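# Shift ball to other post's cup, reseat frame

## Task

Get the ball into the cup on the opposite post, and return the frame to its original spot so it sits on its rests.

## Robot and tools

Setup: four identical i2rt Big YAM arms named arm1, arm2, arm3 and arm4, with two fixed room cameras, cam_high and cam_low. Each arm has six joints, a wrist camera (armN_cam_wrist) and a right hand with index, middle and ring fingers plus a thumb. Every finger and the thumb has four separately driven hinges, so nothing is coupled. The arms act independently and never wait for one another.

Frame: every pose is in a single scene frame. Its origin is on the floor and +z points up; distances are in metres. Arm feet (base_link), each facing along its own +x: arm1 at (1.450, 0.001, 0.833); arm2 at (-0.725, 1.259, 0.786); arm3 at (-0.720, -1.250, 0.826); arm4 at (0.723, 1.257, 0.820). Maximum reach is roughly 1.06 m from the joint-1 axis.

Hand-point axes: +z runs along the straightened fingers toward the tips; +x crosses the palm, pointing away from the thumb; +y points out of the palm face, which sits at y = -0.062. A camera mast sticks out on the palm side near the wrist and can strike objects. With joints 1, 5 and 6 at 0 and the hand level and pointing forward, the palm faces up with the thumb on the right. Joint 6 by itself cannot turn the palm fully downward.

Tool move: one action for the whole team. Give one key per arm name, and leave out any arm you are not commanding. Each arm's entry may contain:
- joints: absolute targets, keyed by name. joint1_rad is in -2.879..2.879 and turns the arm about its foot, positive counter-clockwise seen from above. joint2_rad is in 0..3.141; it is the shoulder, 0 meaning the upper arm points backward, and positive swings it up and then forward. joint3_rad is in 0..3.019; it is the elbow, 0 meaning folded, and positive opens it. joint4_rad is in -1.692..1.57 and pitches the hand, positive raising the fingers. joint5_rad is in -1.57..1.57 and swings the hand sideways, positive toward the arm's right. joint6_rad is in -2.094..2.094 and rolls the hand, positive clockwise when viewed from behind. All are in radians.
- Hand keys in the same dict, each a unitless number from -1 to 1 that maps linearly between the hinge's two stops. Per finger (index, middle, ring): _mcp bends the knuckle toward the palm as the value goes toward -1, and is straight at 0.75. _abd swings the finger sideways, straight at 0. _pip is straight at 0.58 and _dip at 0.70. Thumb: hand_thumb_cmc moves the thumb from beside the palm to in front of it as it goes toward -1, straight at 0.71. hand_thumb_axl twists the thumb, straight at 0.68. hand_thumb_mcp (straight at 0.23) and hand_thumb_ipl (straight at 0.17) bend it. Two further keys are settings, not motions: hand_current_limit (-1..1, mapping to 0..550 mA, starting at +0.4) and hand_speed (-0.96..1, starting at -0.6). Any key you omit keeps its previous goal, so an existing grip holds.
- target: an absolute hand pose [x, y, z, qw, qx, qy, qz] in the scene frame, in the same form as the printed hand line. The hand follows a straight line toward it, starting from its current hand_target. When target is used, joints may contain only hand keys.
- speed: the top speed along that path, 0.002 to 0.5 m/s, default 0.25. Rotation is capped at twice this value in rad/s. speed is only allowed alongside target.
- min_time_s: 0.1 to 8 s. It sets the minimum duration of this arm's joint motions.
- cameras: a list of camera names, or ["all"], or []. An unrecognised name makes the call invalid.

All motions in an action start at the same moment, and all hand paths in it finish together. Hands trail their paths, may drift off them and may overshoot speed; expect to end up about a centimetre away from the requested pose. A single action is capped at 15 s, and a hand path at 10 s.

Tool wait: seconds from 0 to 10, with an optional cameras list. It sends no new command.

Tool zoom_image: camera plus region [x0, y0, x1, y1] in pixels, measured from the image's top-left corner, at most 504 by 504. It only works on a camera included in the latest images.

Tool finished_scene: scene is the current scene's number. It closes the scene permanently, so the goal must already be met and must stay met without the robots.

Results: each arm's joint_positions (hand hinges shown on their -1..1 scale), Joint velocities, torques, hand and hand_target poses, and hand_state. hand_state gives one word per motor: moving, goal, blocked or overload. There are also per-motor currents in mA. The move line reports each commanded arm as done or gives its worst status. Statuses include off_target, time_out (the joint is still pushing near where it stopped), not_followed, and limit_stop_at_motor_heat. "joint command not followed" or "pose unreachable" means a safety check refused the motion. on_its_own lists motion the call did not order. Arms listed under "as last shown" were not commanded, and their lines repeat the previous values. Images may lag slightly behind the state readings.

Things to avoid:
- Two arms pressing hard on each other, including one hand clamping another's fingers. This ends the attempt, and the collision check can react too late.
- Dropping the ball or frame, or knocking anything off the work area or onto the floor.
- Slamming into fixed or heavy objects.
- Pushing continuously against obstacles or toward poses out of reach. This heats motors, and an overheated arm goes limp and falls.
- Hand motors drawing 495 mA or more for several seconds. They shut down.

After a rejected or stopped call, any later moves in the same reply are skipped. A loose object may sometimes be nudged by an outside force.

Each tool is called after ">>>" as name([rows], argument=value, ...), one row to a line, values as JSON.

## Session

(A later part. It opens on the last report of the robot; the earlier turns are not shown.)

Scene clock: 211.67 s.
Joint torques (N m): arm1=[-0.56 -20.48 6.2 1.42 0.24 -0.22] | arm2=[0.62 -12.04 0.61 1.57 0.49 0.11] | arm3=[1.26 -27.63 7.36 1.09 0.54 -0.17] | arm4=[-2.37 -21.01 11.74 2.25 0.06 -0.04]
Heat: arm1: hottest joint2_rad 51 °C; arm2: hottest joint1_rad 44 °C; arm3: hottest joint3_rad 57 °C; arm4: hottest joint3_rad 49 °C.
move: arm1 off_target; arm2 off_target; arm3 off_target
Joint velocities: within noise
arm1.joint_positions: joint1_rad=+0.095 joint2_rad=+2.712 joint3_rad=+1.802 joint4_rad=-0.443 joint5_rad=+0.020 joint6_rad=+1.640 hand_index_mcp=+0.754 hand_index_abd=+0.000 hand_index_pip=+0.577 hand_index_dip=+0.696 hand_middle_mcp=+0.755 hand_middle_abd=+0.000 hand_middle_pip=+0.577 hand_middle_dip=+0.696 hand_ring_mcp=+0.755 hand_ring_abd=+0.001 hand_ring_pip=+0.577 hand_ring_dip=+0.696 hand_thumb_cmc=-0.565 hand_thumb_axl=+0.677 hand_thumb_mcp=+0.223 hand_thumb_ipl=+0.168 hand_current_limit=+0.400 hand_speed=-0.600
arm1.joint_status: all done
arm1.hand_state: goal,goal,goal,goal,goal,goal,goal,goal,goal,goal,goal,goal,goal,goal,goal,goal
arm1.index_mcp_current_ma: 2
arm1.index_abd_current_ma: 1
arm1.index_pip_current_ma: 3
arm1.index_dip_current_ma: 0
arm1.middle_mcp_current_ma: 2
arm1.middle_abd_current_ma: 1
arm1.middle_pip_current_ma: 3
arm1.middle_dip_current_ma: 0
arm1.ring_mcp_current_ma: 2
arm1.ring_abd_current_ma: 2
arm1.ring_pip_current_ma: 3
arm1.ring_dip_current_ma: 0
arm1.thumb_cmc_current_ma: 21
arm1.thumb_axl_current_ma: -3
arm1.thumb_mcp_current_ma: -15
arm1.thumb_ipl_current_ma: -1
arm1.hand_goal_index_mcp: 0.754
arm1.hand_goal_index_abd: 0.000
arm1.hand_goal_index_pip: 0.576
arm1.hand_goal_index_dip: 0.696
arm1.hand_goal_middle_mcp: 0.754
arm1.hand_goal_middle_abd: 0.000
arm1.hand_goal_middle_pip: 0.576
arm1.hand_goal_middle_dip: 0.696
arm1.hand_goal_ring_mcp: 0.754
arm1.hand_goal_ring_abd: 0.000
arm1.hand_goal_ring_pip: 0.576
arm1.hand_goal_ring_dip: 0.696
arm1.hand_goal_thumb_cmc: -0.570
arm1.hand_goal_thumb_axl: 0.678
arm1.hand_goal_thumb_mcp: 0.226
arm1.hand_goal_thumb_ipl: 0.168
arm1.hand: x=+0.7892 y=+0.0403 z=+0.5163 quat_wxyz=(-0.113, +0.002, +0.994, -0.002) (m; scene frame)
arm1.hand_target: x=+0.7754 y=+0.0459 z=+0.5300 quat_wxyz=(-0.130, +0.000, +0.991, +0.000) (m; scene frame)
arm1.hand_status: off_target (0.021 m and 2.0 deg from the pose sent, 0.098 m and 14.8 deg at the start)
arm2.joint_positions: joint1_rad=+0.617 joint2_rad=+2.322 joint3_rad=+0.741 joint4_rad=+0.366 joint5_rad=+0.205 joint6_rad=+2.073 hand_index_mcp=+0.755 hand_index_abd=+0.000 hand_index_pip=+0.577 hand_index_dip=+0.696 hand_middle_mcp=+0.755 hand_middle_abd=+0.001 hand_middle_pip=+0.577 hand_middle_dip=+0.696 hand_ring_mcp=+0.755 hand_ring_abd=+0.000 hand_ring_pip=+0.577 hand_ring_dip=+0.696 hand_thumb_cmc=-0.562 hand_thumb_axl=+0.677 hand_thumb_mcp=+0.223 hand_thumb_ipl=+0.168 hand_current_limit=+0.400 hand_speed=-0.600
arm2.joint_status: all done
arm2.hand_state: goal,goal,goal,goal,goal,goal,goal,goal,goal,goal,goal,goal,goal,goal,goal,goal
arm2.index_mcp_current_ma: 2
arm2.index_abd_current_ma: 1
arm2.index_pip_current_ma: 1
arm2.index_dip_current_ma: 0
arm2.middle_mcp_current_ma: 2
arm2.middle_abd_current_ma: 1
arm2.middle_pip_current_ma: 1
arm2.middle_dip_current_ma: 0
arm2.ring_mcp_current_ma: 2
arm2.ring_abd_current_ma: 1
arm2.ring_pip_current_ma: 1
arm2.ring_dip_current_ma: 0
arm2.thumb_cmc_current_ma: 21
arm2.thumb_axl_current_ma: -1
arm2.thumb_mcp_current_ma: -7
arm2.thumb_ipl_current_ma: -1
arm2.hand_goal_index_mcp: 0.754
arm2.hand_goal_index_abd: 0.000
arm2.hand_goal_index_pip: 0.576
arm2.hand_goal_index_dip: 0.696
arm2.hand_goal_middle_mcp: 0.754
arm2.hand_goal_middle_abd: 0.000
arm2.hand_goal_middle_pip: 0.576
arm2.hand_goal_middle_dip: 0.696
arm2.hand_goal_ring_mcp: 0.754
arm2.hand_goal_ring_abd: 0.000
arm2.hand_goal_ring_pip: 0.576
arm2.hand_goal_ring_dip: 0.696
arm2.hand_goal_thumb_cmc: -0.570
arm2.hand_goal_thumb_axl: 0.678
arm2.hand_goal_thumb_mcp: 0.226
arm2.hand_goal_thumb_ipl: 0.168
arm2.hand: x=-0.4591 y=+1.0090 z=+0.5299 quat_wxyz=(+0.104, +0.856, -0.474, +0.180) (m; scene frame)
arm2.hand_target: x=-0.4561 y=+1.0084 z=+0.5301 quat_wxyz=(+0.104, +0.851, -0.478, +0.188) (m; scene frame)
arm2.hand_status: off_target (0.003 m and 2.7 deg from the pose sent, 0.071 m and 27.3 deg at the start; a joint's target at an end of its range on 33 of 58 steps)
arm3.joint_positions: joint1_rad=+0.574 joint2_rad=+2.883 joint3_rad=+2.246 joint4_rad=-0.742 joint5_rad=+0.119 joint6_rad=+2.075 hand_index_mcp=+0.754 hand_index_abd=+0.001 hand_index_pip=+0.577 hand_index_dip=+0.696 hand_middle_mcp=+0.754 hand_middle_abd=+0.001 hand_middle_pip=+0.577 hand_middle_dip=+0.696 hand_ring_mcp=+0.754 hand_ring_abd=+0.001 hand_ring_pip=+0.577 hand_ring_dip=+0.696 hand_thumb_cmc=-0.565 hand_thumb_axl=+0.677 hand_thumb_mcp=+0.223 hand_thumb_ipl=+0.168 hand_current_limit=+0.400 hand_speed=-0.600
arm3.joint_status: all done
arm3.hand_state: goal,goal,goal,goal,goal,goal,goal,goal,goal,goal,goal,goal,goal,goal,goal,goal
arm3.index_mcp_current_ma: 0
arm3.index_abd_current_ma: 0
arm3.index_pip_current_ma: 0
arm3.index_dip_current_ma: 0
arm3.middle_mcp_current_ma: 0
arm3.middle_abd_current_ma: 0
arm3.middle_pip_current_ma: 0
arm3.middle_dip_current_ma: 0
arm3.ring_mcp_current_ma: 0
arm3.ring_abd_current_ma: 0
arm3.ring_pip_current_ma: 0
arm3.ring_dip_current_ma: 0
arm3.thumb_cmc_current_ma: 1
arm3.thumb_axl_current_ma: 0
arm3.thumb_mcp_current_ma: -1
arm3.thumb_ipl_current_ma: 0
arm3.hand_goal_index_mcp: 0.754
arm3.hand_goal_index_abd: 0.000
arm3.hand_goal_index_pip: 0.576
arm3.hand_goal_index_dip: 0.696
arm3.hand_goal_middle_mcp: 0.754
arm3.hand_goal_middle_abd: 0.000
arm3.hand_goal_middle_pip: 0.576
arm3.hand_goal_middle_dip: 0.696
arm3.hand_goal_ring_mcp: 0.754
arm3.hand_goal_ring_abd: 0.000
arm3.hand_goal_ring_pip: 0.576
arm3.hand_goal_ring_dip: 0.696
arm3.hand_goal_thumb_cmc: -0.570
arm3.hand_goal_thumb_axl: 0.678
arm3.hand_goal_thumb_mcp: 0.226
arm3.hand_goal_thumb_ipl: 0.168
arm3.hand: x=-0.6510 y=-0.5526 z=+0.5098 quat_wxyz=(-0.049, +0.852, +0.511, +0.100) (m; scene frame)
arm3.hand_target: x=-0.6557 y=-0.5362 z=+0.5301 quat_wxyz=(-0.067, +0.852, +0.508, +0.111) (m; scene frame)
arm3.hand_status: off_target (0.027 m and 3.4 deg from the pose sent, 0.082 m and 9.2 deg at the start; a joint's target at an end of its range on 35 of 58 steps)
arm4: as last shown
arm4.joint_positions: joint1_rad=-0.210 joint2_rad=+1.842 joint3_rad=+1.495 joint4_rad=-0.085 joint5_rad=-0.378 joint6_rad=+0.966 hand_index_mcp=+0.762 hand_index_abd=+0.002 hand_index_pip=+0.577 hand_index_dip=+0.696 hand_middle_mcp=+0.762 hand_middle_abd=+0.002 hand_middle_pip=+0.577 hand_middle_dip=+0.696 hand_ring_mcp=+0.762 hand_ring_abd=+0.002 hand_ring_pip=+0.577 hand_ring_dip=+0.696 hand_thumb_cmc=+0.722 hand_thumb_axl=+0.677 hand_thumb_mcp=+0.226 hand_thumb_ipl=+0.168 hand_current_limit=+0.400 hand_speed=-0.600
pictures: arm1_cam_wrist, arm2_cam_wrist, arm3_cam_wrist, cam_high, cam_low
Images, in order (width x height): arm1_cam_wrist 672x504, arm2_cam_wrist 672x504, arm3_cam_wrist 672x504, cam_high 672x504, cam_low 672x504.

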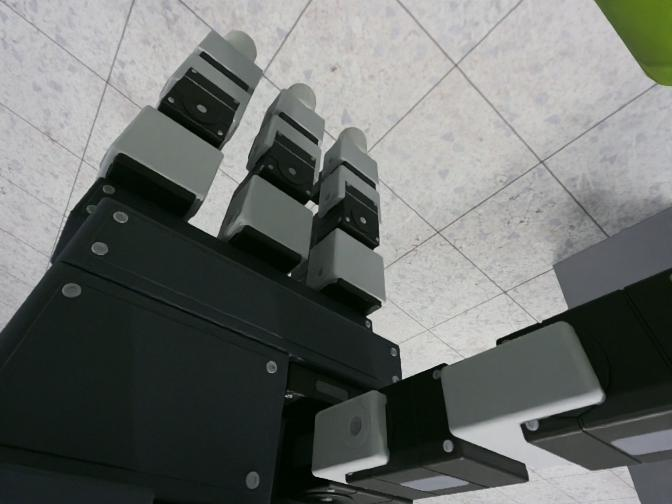

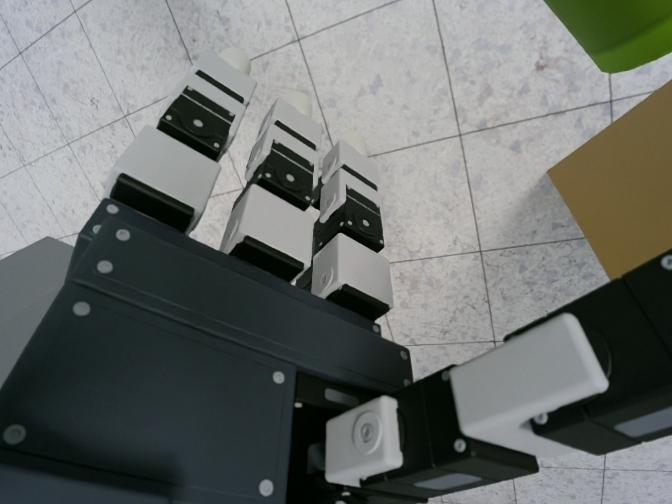

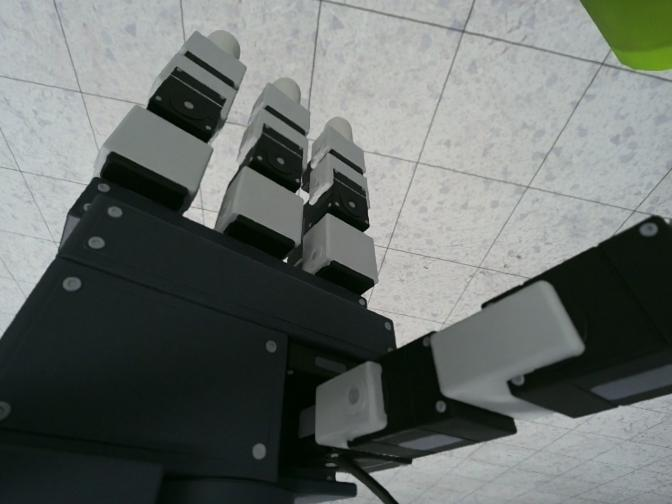

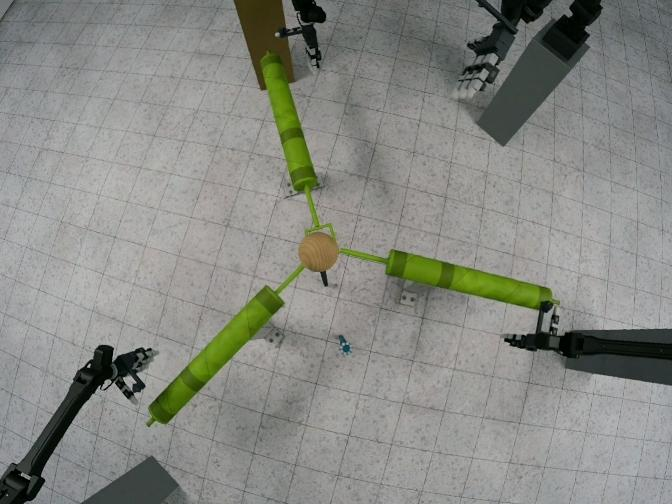

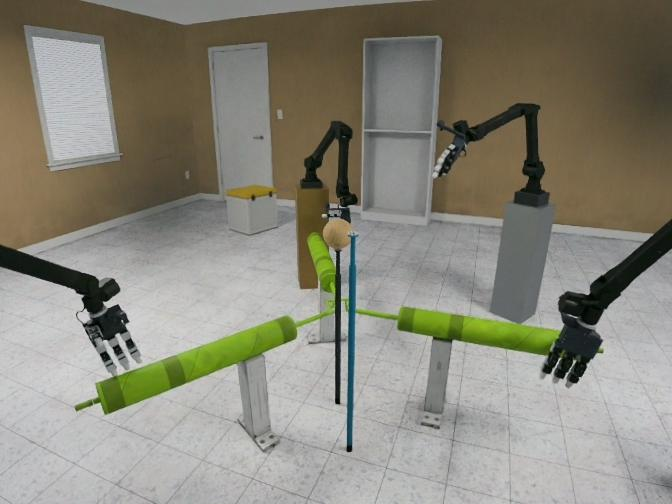

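>>> zoom_image(camera="cam_low", region=[520, 280, 640, 400])

>>> zoom_image(camera="cam_high", region=[480, 260, 600, 380])

>>> zoom_image(camera="cam_low", region=[60, 270, 200, 410])

>>> zoom_image(camera="cam_high", region=[80, 320, 200, 440])

>>> zoom_image(camera="cam_high", region=[230, 0, 350, 120])

Scaled by 4.200 from the camera's 672x504 image, which has a finer 960x720 frame.

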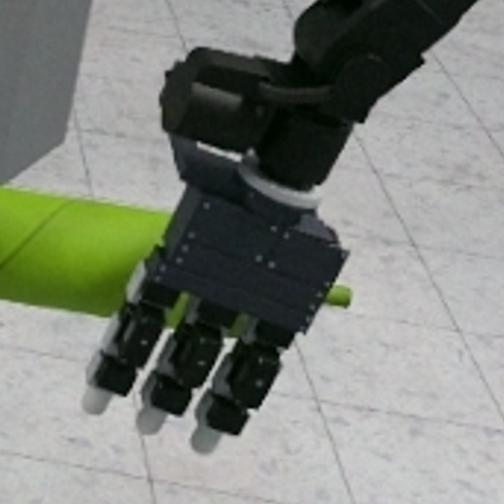

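Scaled by 4.200 from the camera's 672x504 image, which has a finer 960x720 frame.

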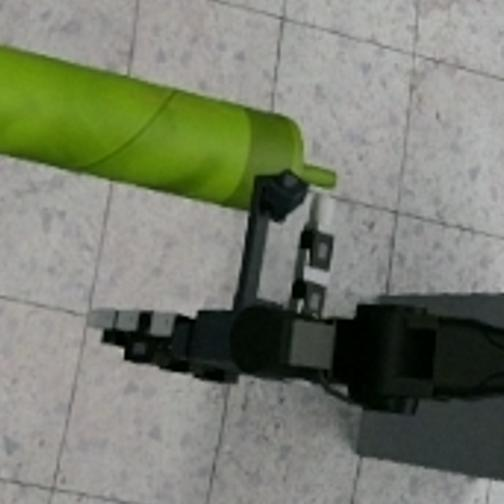

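Scaled by 3.600 from the camera's 672x504 image, which has a finer 960x720 frame.

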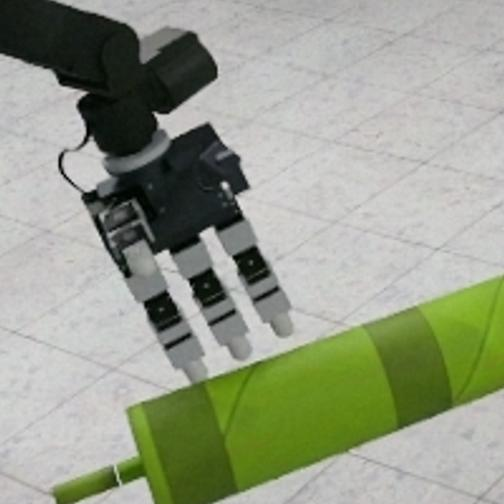

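Scaled by 4.200 from the camera's 672x504 image, which has a finer 960x720 frame.

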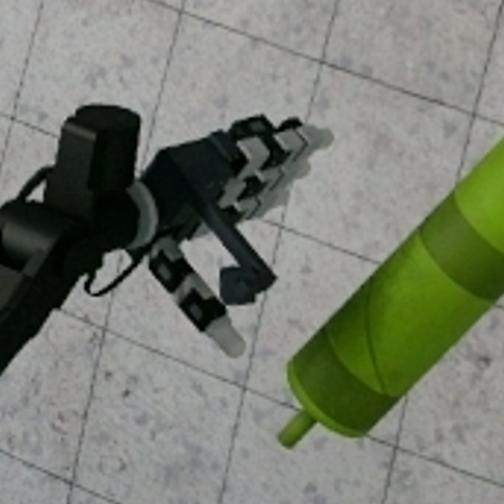

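Scaled by 4.200 from the camera's 672x504 image, which has a finer 960x720 frame.

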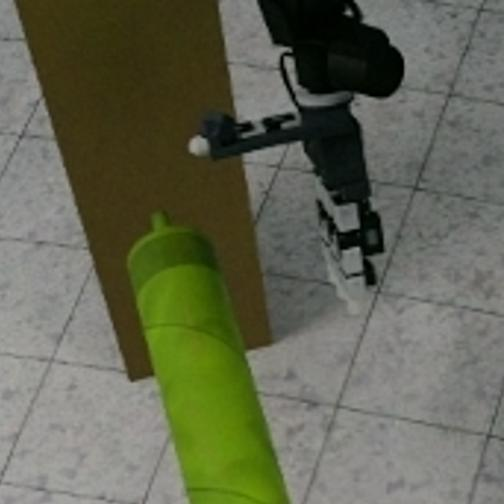

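>>> move(arm1={"target": [0.744, 0.063, 0.445, -0.1306, 0, 0.9914, 0], "speed": 0.15}, arm2={"target": [-0.474, 1.001, 0.427, 0.1091, 0.8428, -0.4915, 0.187], "speed": 0.15}, arm3={"target": [-0.637, -0.546, 0.421, -0.065, 0.8606, 0.492, 0.1135], "speed": 0.15}, cameras=["cam_high", "cam_low"])

>>> zoom_image(camera="cam_low", region=[500, 300, 620, 420])

>>> zoom_image(camera="cam_high", region=[480, 240, 600, 360])

>>> zoom_image(camera="cam_low", region=[60, 290, 200, 430])

>>> zoom_image(camera="cam_high", region=[90, 320, 210, 440])

>>> zoom_image(camera="cam_high", region=[230, 10, 350, 130])

>>> zoom_image(camera="cam_low", region=[270, 180, 390, 300])

Scene clock: 225.73 s.
Joint torques (N m): arm1=[-0.79 -19.37 8.99 0.61 -0.01 -0.26] | arm2=[0.03 -12.92 -0.73 1.57 0.48 0.05] | arm3=[-0.56 -25.93 10.76 0.12 0.53 -0.14] | arm4=[-2.2 -21.01 11.75 2.26 0.06 -0.04]
Heat: arm1: hottest joint2_rad 48 °C; arm2: hottest joint1_rad 44 °C; arm3: hottest joint3_rad 52 °C; arm4: hottest joint3_rad 50 °C.
move: arm1 off_target; arm2 done; arm3 off_target
Joint velocities: within noise
arm1.joint_positions: joint1_rad=+0.064 joint2_rad=+2.944 joint3_rad=+2.083 joint4_rad=-0.473 joint5_rad=+0.020 joint6_rad=+1.613 hand_index_mcp=+0.754 hand_index_abd=+0.000 hand_index_pip=+0.577 hand_index_dip=+0.696 hand_middle_mcp=+0.755 hand_middle_abd=+0.000 hand_middle_pip=+0.577 hand_middle_dip=+0.696 hand_ring_mcp=+0.755 hand_ring_abd=+0.001 hand_ring_pip=+0.577 hand_ring_dip=+0.696 hand_thumb_cmc=-0.565 hand_thumb_axl=+0.677 hand_thumb_mcp=+0.223 hand_thumb_ipl=+0.168 hand_current_limit=+0.400 hand_speed=-0.600
arm1.joint_status: not commanded
arm1.hand_state: goal,goal,goal,goal,goal,goal,goal,goal,goal,goal,goal,goal,goal,goal,goal,goal
arm1.index_mcp_current_ma: 2
arm1.index_abd_current_ma: 1
arm1.index_pip_current_ma: 3
arm1.index_dip_current_ma: 0
arm1.middle_mcp_current_ma: 2
arm1.middle_abd_current_ma: 1
arm1.middle_pip_current_ma: 3
arm1.middle_dip_current_ma: 0
arm1.ring_mcp_current_ma: 2
arm1.ring_abd_current_ma: 2
arm1.ring_pip_current_ma: 3
arm1.ring_dip_current_ma: 0
arm1.thumb_cmc_current_ma: 21
arm1.thumb_axl_current_ma: -3
arm1.thumb_mcp_current_ma: -15
arm1.thumb_ipl_current_ma: -1
arm1.hand_goal_index_mcp: 0.754
arm1.hand_goal_index_abd: 0.000
arm1.hand_goal_index_pip: 0.576
arm1.hand_goal_index_dip: 0.696
arm1.hand_goal_middle_mcp: 0.754
arm1.hand_goal_middle_abd: 0.000
arm1.hand_goal_middle_pip: 0.576
arm1.hand_goal_middle_dip: 0.696
arm1.hand_goal_ring_mcp: 0.754
arm1.hand_goal_ring_abd: 0.000
arm1.hand_goal_ring_pip: 0.576
arm1.hand_goal_ring_dip: 0.696
arm1.hand_goal_thumb_cmc: -0.570
arm1.hand_goal_thumb_axl: 0.678
arm1.hand_goal_thumb_mcp: 0.226
arm1.hand_goal_thumb_ipl: 0.168
arm1.hand: x=+0.7569 y=+0.0591 z=+0.4408 quat_wxyz=(-0.122, +0.003, +0.992, +0.001) (m; scene frame)
arm1.hand_target: x=+0.7443 y=+0.0629 z=+0.4454 quat_wxyz=(-0.131, +0.000, +0.991, +0.000) (m; scene frame)
arm1.hand_status: off_target (0.014 m and 1.0 deg from the pose sent, 0.087 m and 2.0 deg at the start)
arm2.joint_positions: joint1_rad=+0.588 joint2_rad=+2.649 joint3_rad=+0.885 joint4_rad=+0.544 joint5_rad=+0.207 joint6_rad=+2.073 hand_index_mcp=+0.755 hand_index_abd=+0.000 hand_index_pip=+0.577 hand_index_dip=+0.696 hand_middle_mcp=+0.755 hand_middle_abd=+0.001 hand_middle_pip=+0.577 hand_middle_dip=+0.696 hand_ring_mcp=+0.755 hand_ring_abd=+0.000 hand_ring_pip=+0.577 hand_ring_dip=+0.696 hand_thumb_cmc=-0.562 hand_thumb_axl=+0.677 hand_thumb_mcp=+0.223 hand_thumb_ipl=+0.168 hand_current_limit=+0.400 hand_speed=-0.600
arm2.joint_status: not commanded
arm2.hand_state: goal,goal,goal,goal,goal,goal,goal,goal,goal,goal,goal,goal,goal,goal,goal,goal
arm2.index_mcp_current_ma: 2
arm2.index_abd_current_ma: 1
arm2.index_pip_current_ma: 1
arm2.index_dip_current_ma: 0
arm2.middle_mcp_current_ma: 2
arm2.middle_abd_current_ma: 1
arm2.middle_pip_current_ma: 1
arm2.middle_dip_current_ma: 0
arm2.ring_mcp_current_ma: 2
arm2.ring_abd_current_ma: 1
arm2.ring_pip_current_ma: 1
arm2.ring_dip_current_ma: 0
arm2.thumb_cmc_current_ma: 21
arm2.thumb_axl_current_ma: -1
arm2.thumb_mcp_current_ma: -7
arm2.thumb_ipl_current_ma: -1
arm2.hand_goal_index_mcp: 0.754
arm2.hand_goal_index_abd: 0.000
arm2.hand_goal_index_pip: 0.576
arm2.hand_goal_index_dip: 0.696
arm2.hand_goal_middle_mcp: 0.754
arm2.hand_goal_middle_abd: 0.000
arm2.hand_goal_middle_pip: 0.576
arm2.hand_goal_middle_dip: 0.696
arm2.hand_goal_ring_mcp: 0.754
arm2.hand_goal_ring_abd: 0.000
arm2.hand_goal_ring_pip: 0.576
arm2.hand_goal_ring_dip: 0.696
arm2.hand_goal_thumb_cmc: -0.570
arm2.hand_goal_thumb_axl: 0.678
arm2.hand_goal_thumb_mcp: 0.226
arm2.hand_goal_thumb_ipl: 0.168
arm2.hand: x=-0.4777 y=+1.0058 z=+0.4260 quat_wxyz=(+0.108, +0.849, -0.486, +0.176) (m; scene frame)
arm2.hand_target: x=-0.4739 y=+1.0009 z=+0.4271 quat_wxyz=(+0.109, +0.843, -0.492, +0.187) (m; scene frame)
arm2.hand_status: done (0.006 m and 1.5 deg from the pose sent, 0.104 m and 2.7 deg at the start)
arm3.joint_positions: joint1_rad=+0.566 joint2_rad=+3.115 joint3_rad=+2.440 joint4_rad=-0.693 joint5_rad=+0.120 joint6_rad=+2.076 hand_index_mcp=+0.754 hand_index_abd=+0.001 hand_index_pip=+0.577 hand_index_dip=+0.696 hand_middle_mcp=+0.754 hand_middle_abd=+0.001 hand_middle_pip=+0.577 hand_middle_dip=+0.696 hand_ring_mcp=+0.754 hand_ring_abd=+0.001 hand_ring_pip=+0.577 hand_ring_dip=+0.696 hand_thumb_cmc=-0.565 hand_thumb_axl=+0.677 hand_thumb_mcp=+0.223 hand_thumb_ipl=+0.168 hand_current_limit=+0.400 hand_speed=-0.600
arm3.joint_status: not commanded
arm3.hand_state: goal,goal,goal,goal,goal,goal,goal,goal,goal,goal,goal,goal,goal,goal,goal,goal
arm3.index_mcp_current_ma: 0
arm3.index_abd_current_ma: 0
arm3.index_pip_current_ma: 0
arm3.index_dip_current_ma: 0
arm3.middle_mcp_current_ma: 0
arm3.middle_abd_current_ma: 0
arm3.middle_pip_current_ma: 0
arm3.middle_dip_current_ma: 0
arm3.ring_mcp_current_ma: 0
arm3.ring_abd_current_ma: 0
arm3.ring_pip_current_ma: 0
arm3.ring_dip_current_ma: 0
arm3.thumb_cmc_current_ma: 1
arm3.thumb_axl_current_ma: 0
arm3.thumb_mcp_current_ma: -1
arm3.thumb_ipl_current_ma: 0
arm3.hand_goal_index_mcp: 0.754
arm3.hand_goal_index_abd: 0.000
arm3.hand_goal_index_pip: 0.576
arm3.hand_goal_index_dip: 0.696
arm3.hand_goal_middle_mcp: 0.754
arm3.hand_goal_middle_abd: 0.000
arm3.hand_goal_middle_pip: 0.576
arm3.hand_goal_middle_dip: 0.696
arm3.hand_goal_ring_mcp: 0.754
arm3.hand_goal_ring_abd: 0.000
arm3.hand_goal_ring_pip: 0.576
arm3.hand_goal_ring_dip: 0.696
arm3.hand_goal_thumb_cmc: -0.570
arm3.hand_goal_thumb_axl: 0.678
arm3.hand_goal_thumb_mcp: 0.226
arm3.hand_goal_thumb_ipl: 0.168
arm3.hand: x=-0.6445 y=-0.5634 z=+0.4090 quat_wxyz=(-0.053, +0.854, +0.507, +0.103) (m; scene frame)
arm3.hand_target: x=-0.6368 y=-0.5468 z=+0.4214 quat_wxyz=(-0.066, +0.858, +0.497, +0.113) (m; scene frame)
arm3.hand_status: off_target (0.022 m and 2.6 deg from the pose sent, 0.090 m and 3.4 deg at the start; a joint's target at an end of its range on 51 of 51 steps)
arm4: as last shown
pictures: cam_high, cam_low
Images, in order (width x height): cam_high 672x504, cam_low 672x504.

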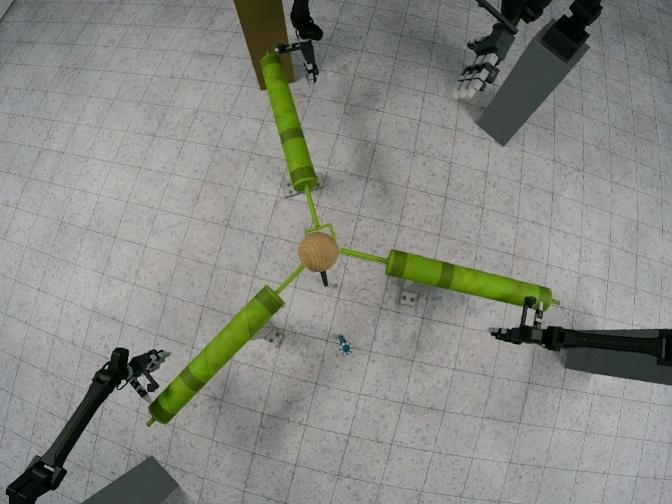

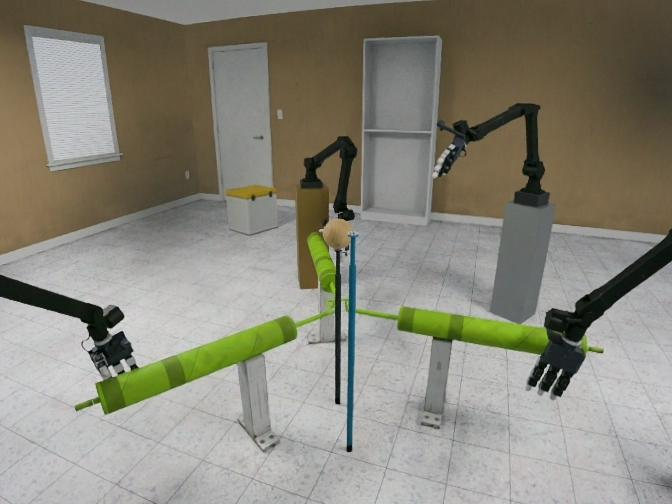

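Scaled by 4.200 from the camera's 672x504 image, which has a finer 960x720 frame.

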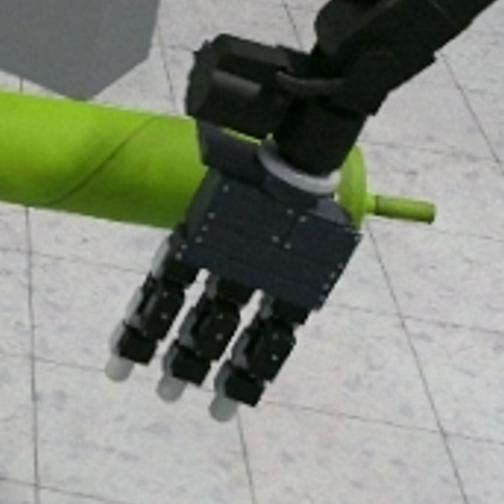

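Scaled by 4.200 from the camera's 672x504 image, which has a finer 960x720 frame.

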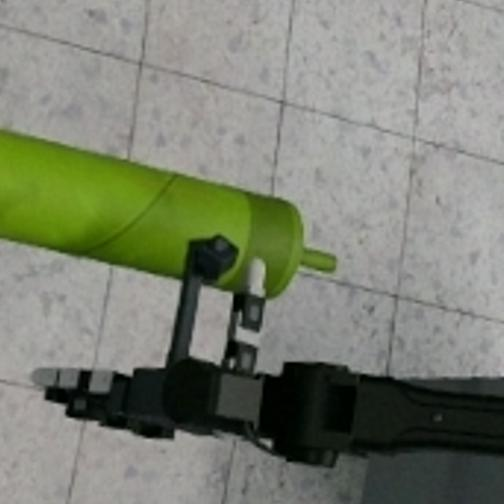

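Scaled by 3.600 from the camera's 672x504 image, which has a finer 960x720 frame.

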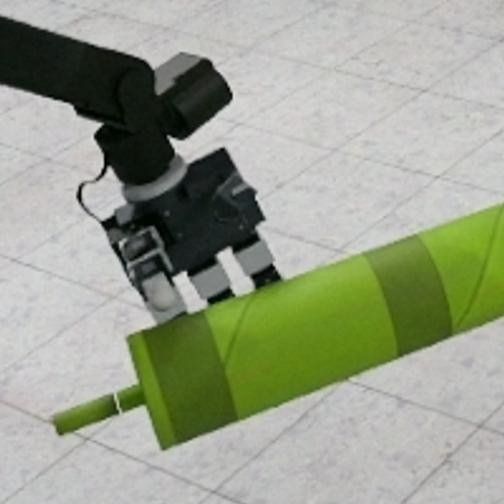

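Scaled by 4.200 from the camera's 672x504 image, which has a finer 960x720 frame.

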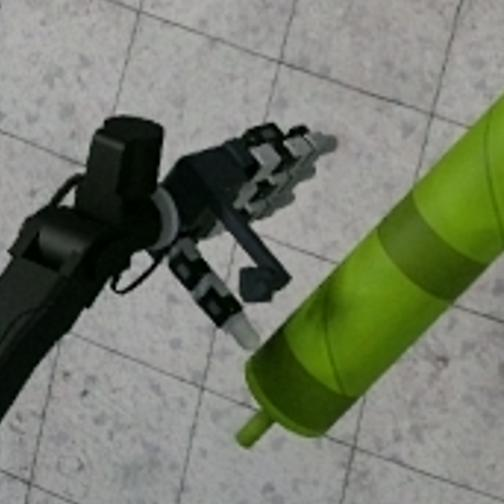

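Scaled by 4.200 from the camera's 672x504 image, which has a finer 960x720 frame.

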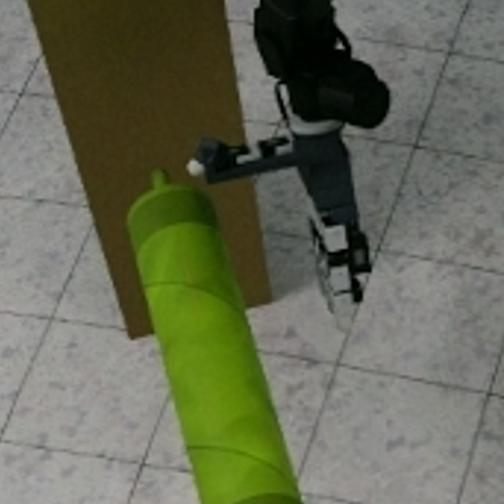

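Scaled by 4.200 from the camera's 672x504 image, which has a finer 960x720 frame.

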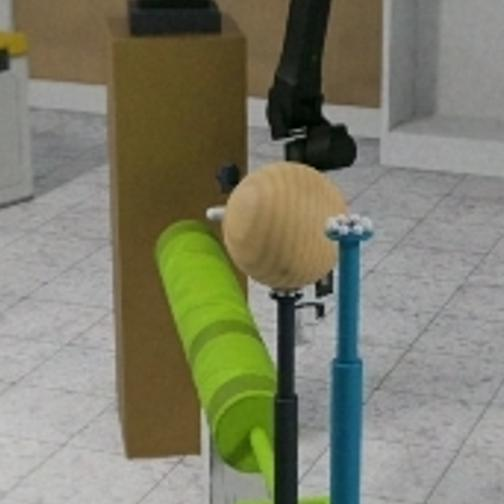

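>>> move(arm1={"target": [0.744, 0.150, 0.438, -0.1306, 0, 0.9914, 0], "speed": 0.1}, arm2={"target": [-0.551, 0.952, 0.434, 0.1091, 0.8428, -0.4915, 0.187], "speed": 0.1}, arm3={"target": [-0.5475, -0.590, 0.415, -0.065, 0.8606, 0.492, 0.1135], "speed": 0.1}, cameras=["all"])

>>> zoom_image(camera="cam_low", region=[500, 300, 620, 420])

>>> zoom_image(camera="cam_high", region=[480, 240, 600, 360])

>>> zoom_image(camera="cam_low", region=[60, 290, 200, 430])

>>> zoom_image(camera="cam_high", region=[110, 340, 230, 460])

>>> zoom_image(camera="cam_high", region=[230, 10, 350, 130])

Scene clock: 232.13 s.
Joint torques (N m): arm1=[-0.09 -18.61 9.28 0.59 -0.05 -0.22] | arm2=[0.62 -11.58 -2.44 1.76 0.17 -0.13] | arm3=[-1.03 -26.29 5.85 1.42 0.11 -0.46] | arm4=[-2.32 -20.95 11.75 2.29 0.06 -0.04]
Heat: arm1: hottest joint2_rad 48 °C; arm2: hottest joint1_rad 44 °C; arm3: hottest joint3_rad 52 °C; arm4: hottest joint3_rad 50 °C.
move: arm1 done; arm2 done; arm3 off_target
Joint velocities: within noise
arm1.joint_positions: joint1_rad=-0.069 joint2_rad=+2.956 joint3_rad=+2.114 joint4_rad=-0.482 joint5_rad=-0.012 joint6_rad=+1.489 hand_index_mcp=+0.754 hand_index_abd=+0.000 hand_index_pip=+0.577 hand_index_dip=+0.696 hand_middle_mcp=+0.755 hand_middle_abd=+0.000 hand_middle_pip=+0.577 hand_middle_dip=+0.696 hand_ring_mcp=+0.755 hand_ring_abd=+0.001 hand_ring_pip=+0.577 hand_ring_dip=+0.696 hand_thumb_cmc=-0.565 hand_thumb_axl=+0.677 hand_thumb_mcp=+0.223 hand_thumb_ipl=+0.168 hand_current_limit=+0.400 hand_speed=-0.600
arm1.joint_status: not commanded
arm1.hand_state: goal,goal,goal,goal,goal,goal,goal,goal,goal,goal,goal,goal,goal,goal,goal,goal
arm1.index_mcp_current_ma: 2
arm1.index_abd_current_ma: 1
arm1.index_pip_current_ma: 3
arm1.index_dip_current_ma: 0
arm1.middle_mcp_current_ma: 2
arm1.middle_abd_current_ma: 1
arm1.middle_pip_current_ma: 3
arm1.middle_dip_current_ma: 0
arm1.ring_mcp_current_ma: 2
arm1.ring_abd_current_ma: 2
arm1.ring_pip_current_ma: 3
arm1.ring_dip_current_ma: 0
arm1.thumb_cmc_current_ma: 21
arm1.thumb_axl_current_ma: -3
arm1.thumb_mcp_current_ma: -15
arm1.thumb_ipl_current_ma: -1
arm1.hand_goal_index_mcp: 0.754
arm1.hand_goal_index_abd: 0.000
arm1.hand_goal_index_pip: 0.576
arm1.hand_goal_index_dip: 0.696
arm1.hand_goal_middle_mcp: 0.754
arm1.hand_goal_middle_abd: 0.000
arm1.hand_goal_middle_pip: 0.576
arm1.hand_goal_middle_dip: 0.696
arm1.hand_goal_ring_mcp: 0.754
arm1.hand_goal_ring_abd: 0.000
arm1.hand_goal_ring_pip: 0.576
arm1.hand_goal_ring_dip: 0.696
arm1.hand_goal_thumb_cmc: -0.570
arm1.hand_goal_thumb_axl: 0.678
arm1.hand_goal_thumb_mcp: 0.226
arm1.hand_goal_thumb_ipl: 0.168
arm1.hand: x=+0.7518 y=+0.1494 z=+0.4409 quat_wxyz=(-0.127, +0.006, +0.992, +0.001) (m; scene frame)
arm1.hand_target: x=+0.7442 y=+0.1501 z=+0.4384 quat_wxyz=(-0.131, +0.000, +0.991, +0.000) (m; scene frame)
arm1.hand_status: done (0.008 m and 0.8 deg from the pose sent, 0.092 m and 1.1 deg at the start)
arm2.joint_positions: joint1_rad=+0.318 joint2_rad=+2.649 joint3_rad=+0.812 joint4_rad=+0.680 joint5_rad=+0.112 joint6_rad=+1.847 hand_index_mcp=+0.755 hand_index_abd=+0.000 hand_index_pip=+0.577 hand_index_dip=+0.696 hand_middle_mcp=+0.754 hand_middle_abd=+0.001 hand_middle_pip=+0.577 hand_middle_dip=+0.696 hand_ring_mcp=+0.754 hand_ring_abd=+0.000 hand_ring_pip=+0.577 hand_ring_dip=+0.696 hand_thumb_cmc=-0.562 hand_thumb_axl=+0.677 hand_thumb_mcp=+0.223 hand_thumb_ipl=+0.168 hand_current_limit=+0.400 hand_speed=-0.600
arm2.joint_status: not commanded
arm2.hand_state: goal,goal,goal,goal,goal,goal,goal,goal,goal,goal,goal,goal,goal,goal,goal,goal
arm2.index_mcp_current_ma: 1
arm2.index_abd_current_ma: 1
arm2.index_pip_current_ma: 1
arm2.index_dip_current_ma: 0
arm2.middle_mcp_current_ma: 1
arm2.middle_abd_current_ma: 1
arm2.middle_pip_current_ma: 1
arm2.middle_dip_current_ma: 0
arm2.ring_mcp_current_ma: 0
arm2.ring_abd_current_ma: 1
arm2.ring_pip_current_ma: 1
arm2.ring_dip_current_ma: 0
arm2.thumb_cmc_current_ma: 21
arm2.thumb_axl_current_ma: -1
arm2.thumb_mcp_current_ma: -7
arm2.thumb_ipl_current_ma: -1
arm2.hand_goal_index_mcp: 0.754
arm2.hand_goal_index_abd: 0.000
arm2.hand_goal_index_pip: 0.576
arm2.hand_goal_index_dip: 0.696
arm2.hand_goal_middle_mcp: 0.754
arm2.hand_goal_middle_abd: 0.000
arm2.hand_goal_middle_pip: 0.576
arm2.hand_goal_middle_dip: 0.696
arm2.hand_goal_ring_mcp: 0.754
arm2.hand_goal_ring_abd: 0.000
arm2.hand_goal_ring_pip: 0.576
arm2.hand_goal_ring_dip: 0.696
arm2.hand_goal_thumb_cmc: -0.570
arm2.hand_goal_thumb_axl: 0.678
arm2.hand_goal_thumb_mcp: 0.226
arm2.hand_goal_thumb_ipl: 0.168
arm2.hand: x=-0.5473 y=+0.9480 z=+0.4348 quat_wxyz=(+0.109, +0.839, -0.498, +0.188) (m; scene frame)
arm2.hand_target: x=-0.5510 y=+0.9519 z=+0.4341 quat_wxyz=(+0.109, +0.843, -0.492, +0.187) (m; scene frame)
arm2.hand_status: done (0.005 m and 0.9 deg from the pose sent, 0.091 m and 1.5 deg at the start)
arm3.joint_positions: joint1_rad=+0.441 joint2_rad=+3.031 joint3_rad=+2.212 joint4_rad=-0.539 joint5_rad=+0.101 joint6_rad=+1.991 hand_index_mcp=+0.754 hand_index_abd=+0.001 hand_index_pip=+0.577 hand_index_dip=+0.696 hand_middle_mcp=+0.754 hand_middle_abd=+0.001 hand_middle_pip=+0.577 hand_middle_dip=+0.696 hand_ring_mcp=+0.754 hand_ring_abd=+0.001 hand_ring_pip=+0.577 hand_ring_dip=+0.696 hand_thumb_cmc=-0.551 hand_thumb_axl=+0.677 hand_thumb_mcp=+0.238 hand_thumb_ipl=+0.175 hand_current_limit=+0.400 hand_speed=-0.600
arm3.joint_status: not commanded
arm3.hand_state: goal,goal,goal,goal,goal,goal,goal,goal,goal,goal,goal,goal,goal,goal,goal,goal
arm3.index_mcp_current_ma: 0
arm3.index_abd_current_ma: 0
arm3.index_pip_current_ma: 0
arm3.index_dip_current_ma: 0
arm3.middle_mcp_current_ma: 0
arm3.middle_abd_current_ma: 0
arm3.middle_pip_current_ma: 0
arm3.middle_dip_current_ma: 0
arm3.ring_mcp_current_ma: 0
arm3.ring_abd_current_ma: 0
arm3.ring_pip_current_ma: 0
arm3.ring_dip_current_ma: 0
arm3.thumb_cmc_current_ma: 10
arm3.thumb_axl_current_ma: 0
arm3.thumb_mcp_current_ma: 7
arm3.thumb_ipl_current_ma: 3
arm3.hand_goal_index_mcp: 0.754
arm3.hand_goal_index_abd: 0.000
arm3.hand_goal_index_pip: 0.576
arm3.hand_goal_index_dip: 0.696
arm3.hand_goal_middle_mcp: 0.754
arm3.hand_goal_middle_abd: 0.000
arm3.hand_goal_middle_pip: 0.576
arm3.hand_goal_middle_dip: 0.696
arm3.hand_goal_ring_mcp: 0.754
arm3.hand_goal_ring_abd: 0.000
arm3.hand_goal_ring_pip: 0.576
arm3.hand_goal_ring_dip: 0.696
arm3.hand_goal_thumb_cmc: -0.570
arm3.hand_goal_thumb_axl: 0.678
arm3.hand_goal_thumb_mcp: 0.226
arm3.hand_goal_thumb_ipl: 0.168
arm3.hand: x=-0.5601 y=-0.6039 z=+0.4017 quat_wxyz=(-0.051, +0.864, +0.490, +0.104) (m; scene frame)
arm3.hand_target: x=-0.5475 y=-0.5904 z=+0.4152 quat_wxyz=(-0.064, +0.861, +0.492, +0.114) (m; scene frame)
arm3.hand_status: off_target (0.023 m and 2.0 deg from the pose sent, 0.101 m and 2.6 deg at the start)
arm4: as last shown
pictures: arm1_cam_wrist, arm2_cam_wrist, arm3_cam_wrist, arm4_cam_wrist, cam_high, cam_low
Images, in order (width x height): arm1_cam_wrist 672x504, arm2_cam_wrist 672x504, arm3_cam_wrist 672x504, arm4_cam_wrist 672x504, cam_high 672x504, cam_low 672x504.

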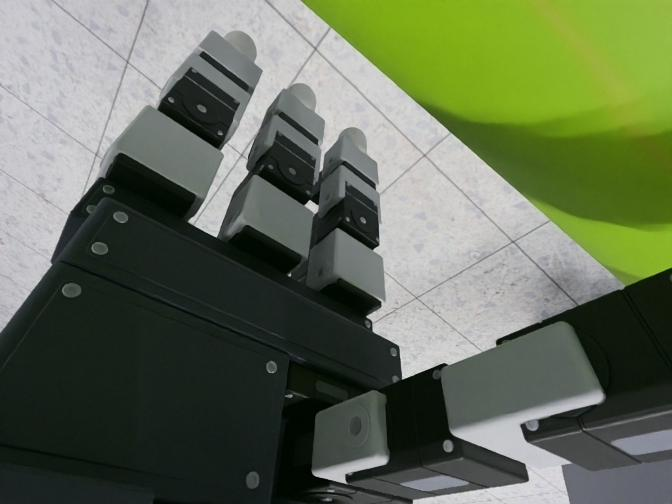

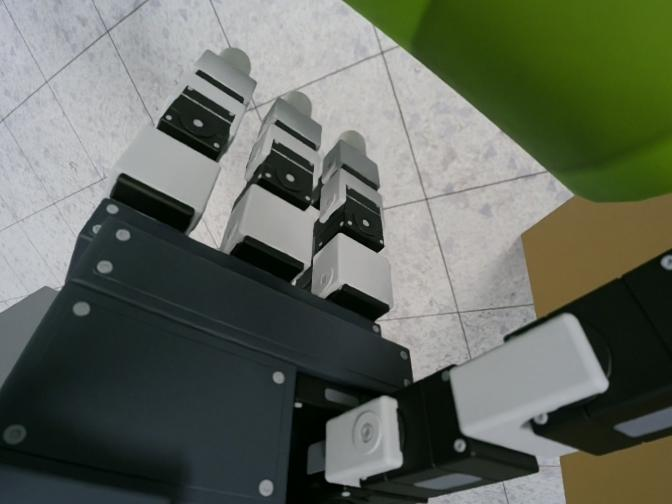

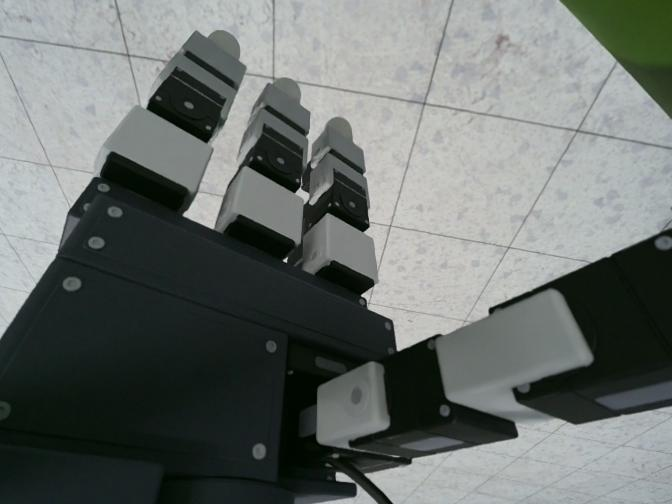

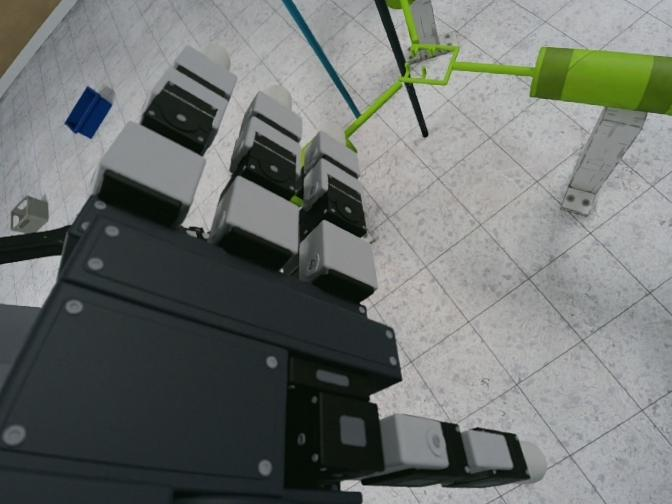

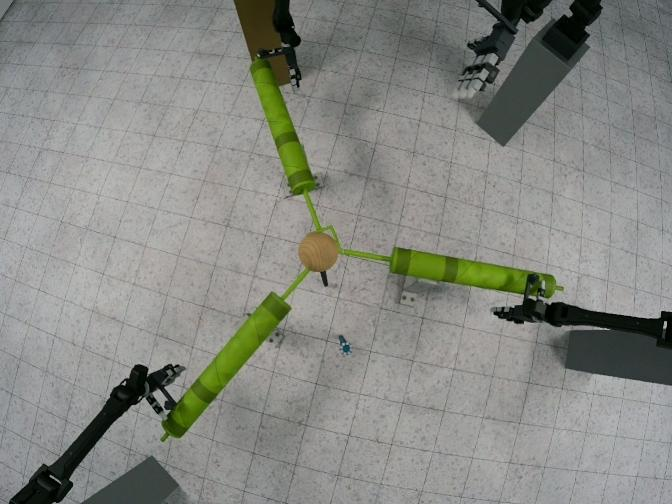

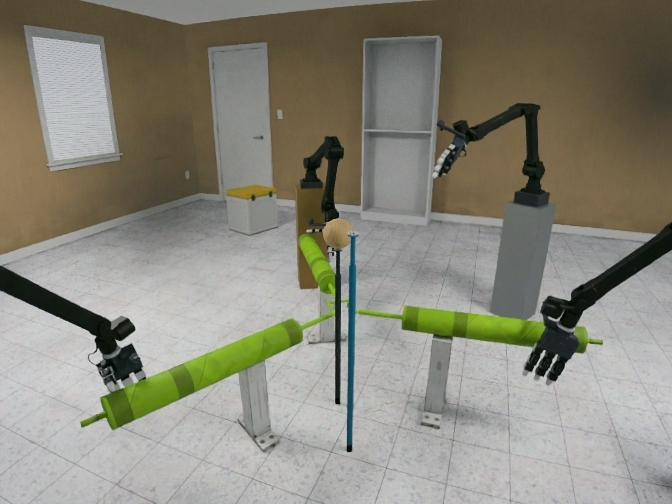

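Scaled by 4.200 from the camera's 672x504 image, which has a finer 960x720 frame.

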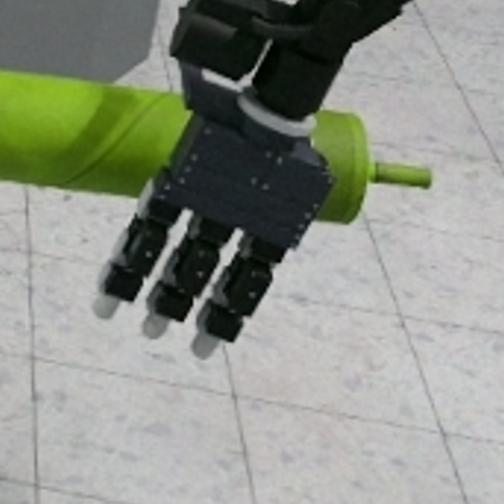

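Scaled by 4.200 from the camera's 672x504 image, which has a finer 960x720 frame.

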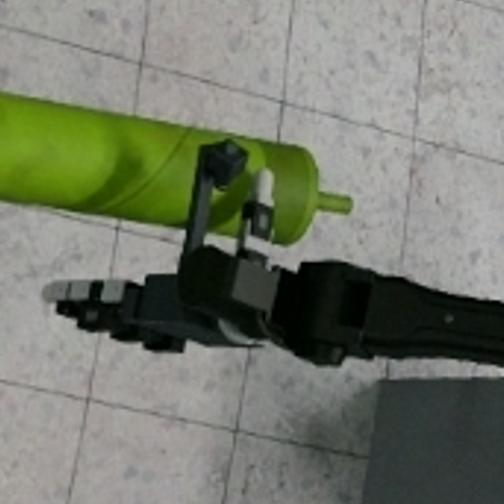

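Scaled by 3.600 from the camera's 672x504 image, which has a finer 960x720 frame.

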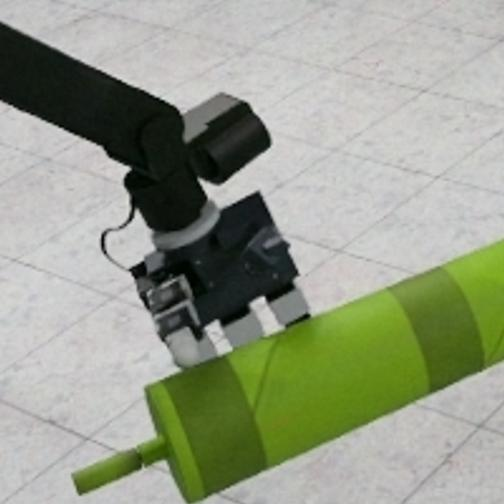

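Scaled by 4.200 from the camera's 672x504 image, which has a finer 960x720 frame.

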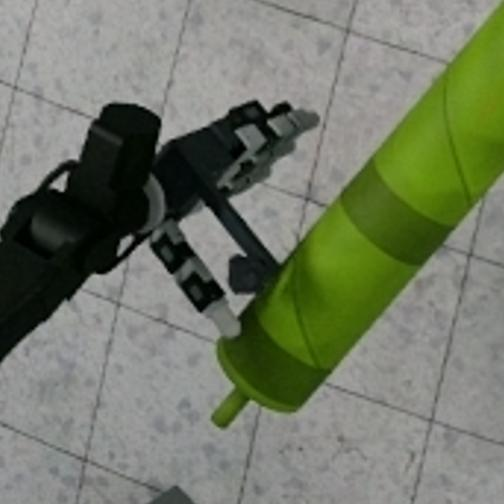

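Scaled by 4.200 from the camera's 672x504 image, which has a finer 960x720 frame.

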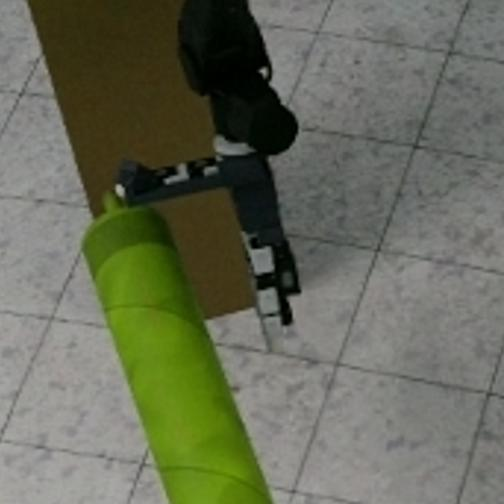

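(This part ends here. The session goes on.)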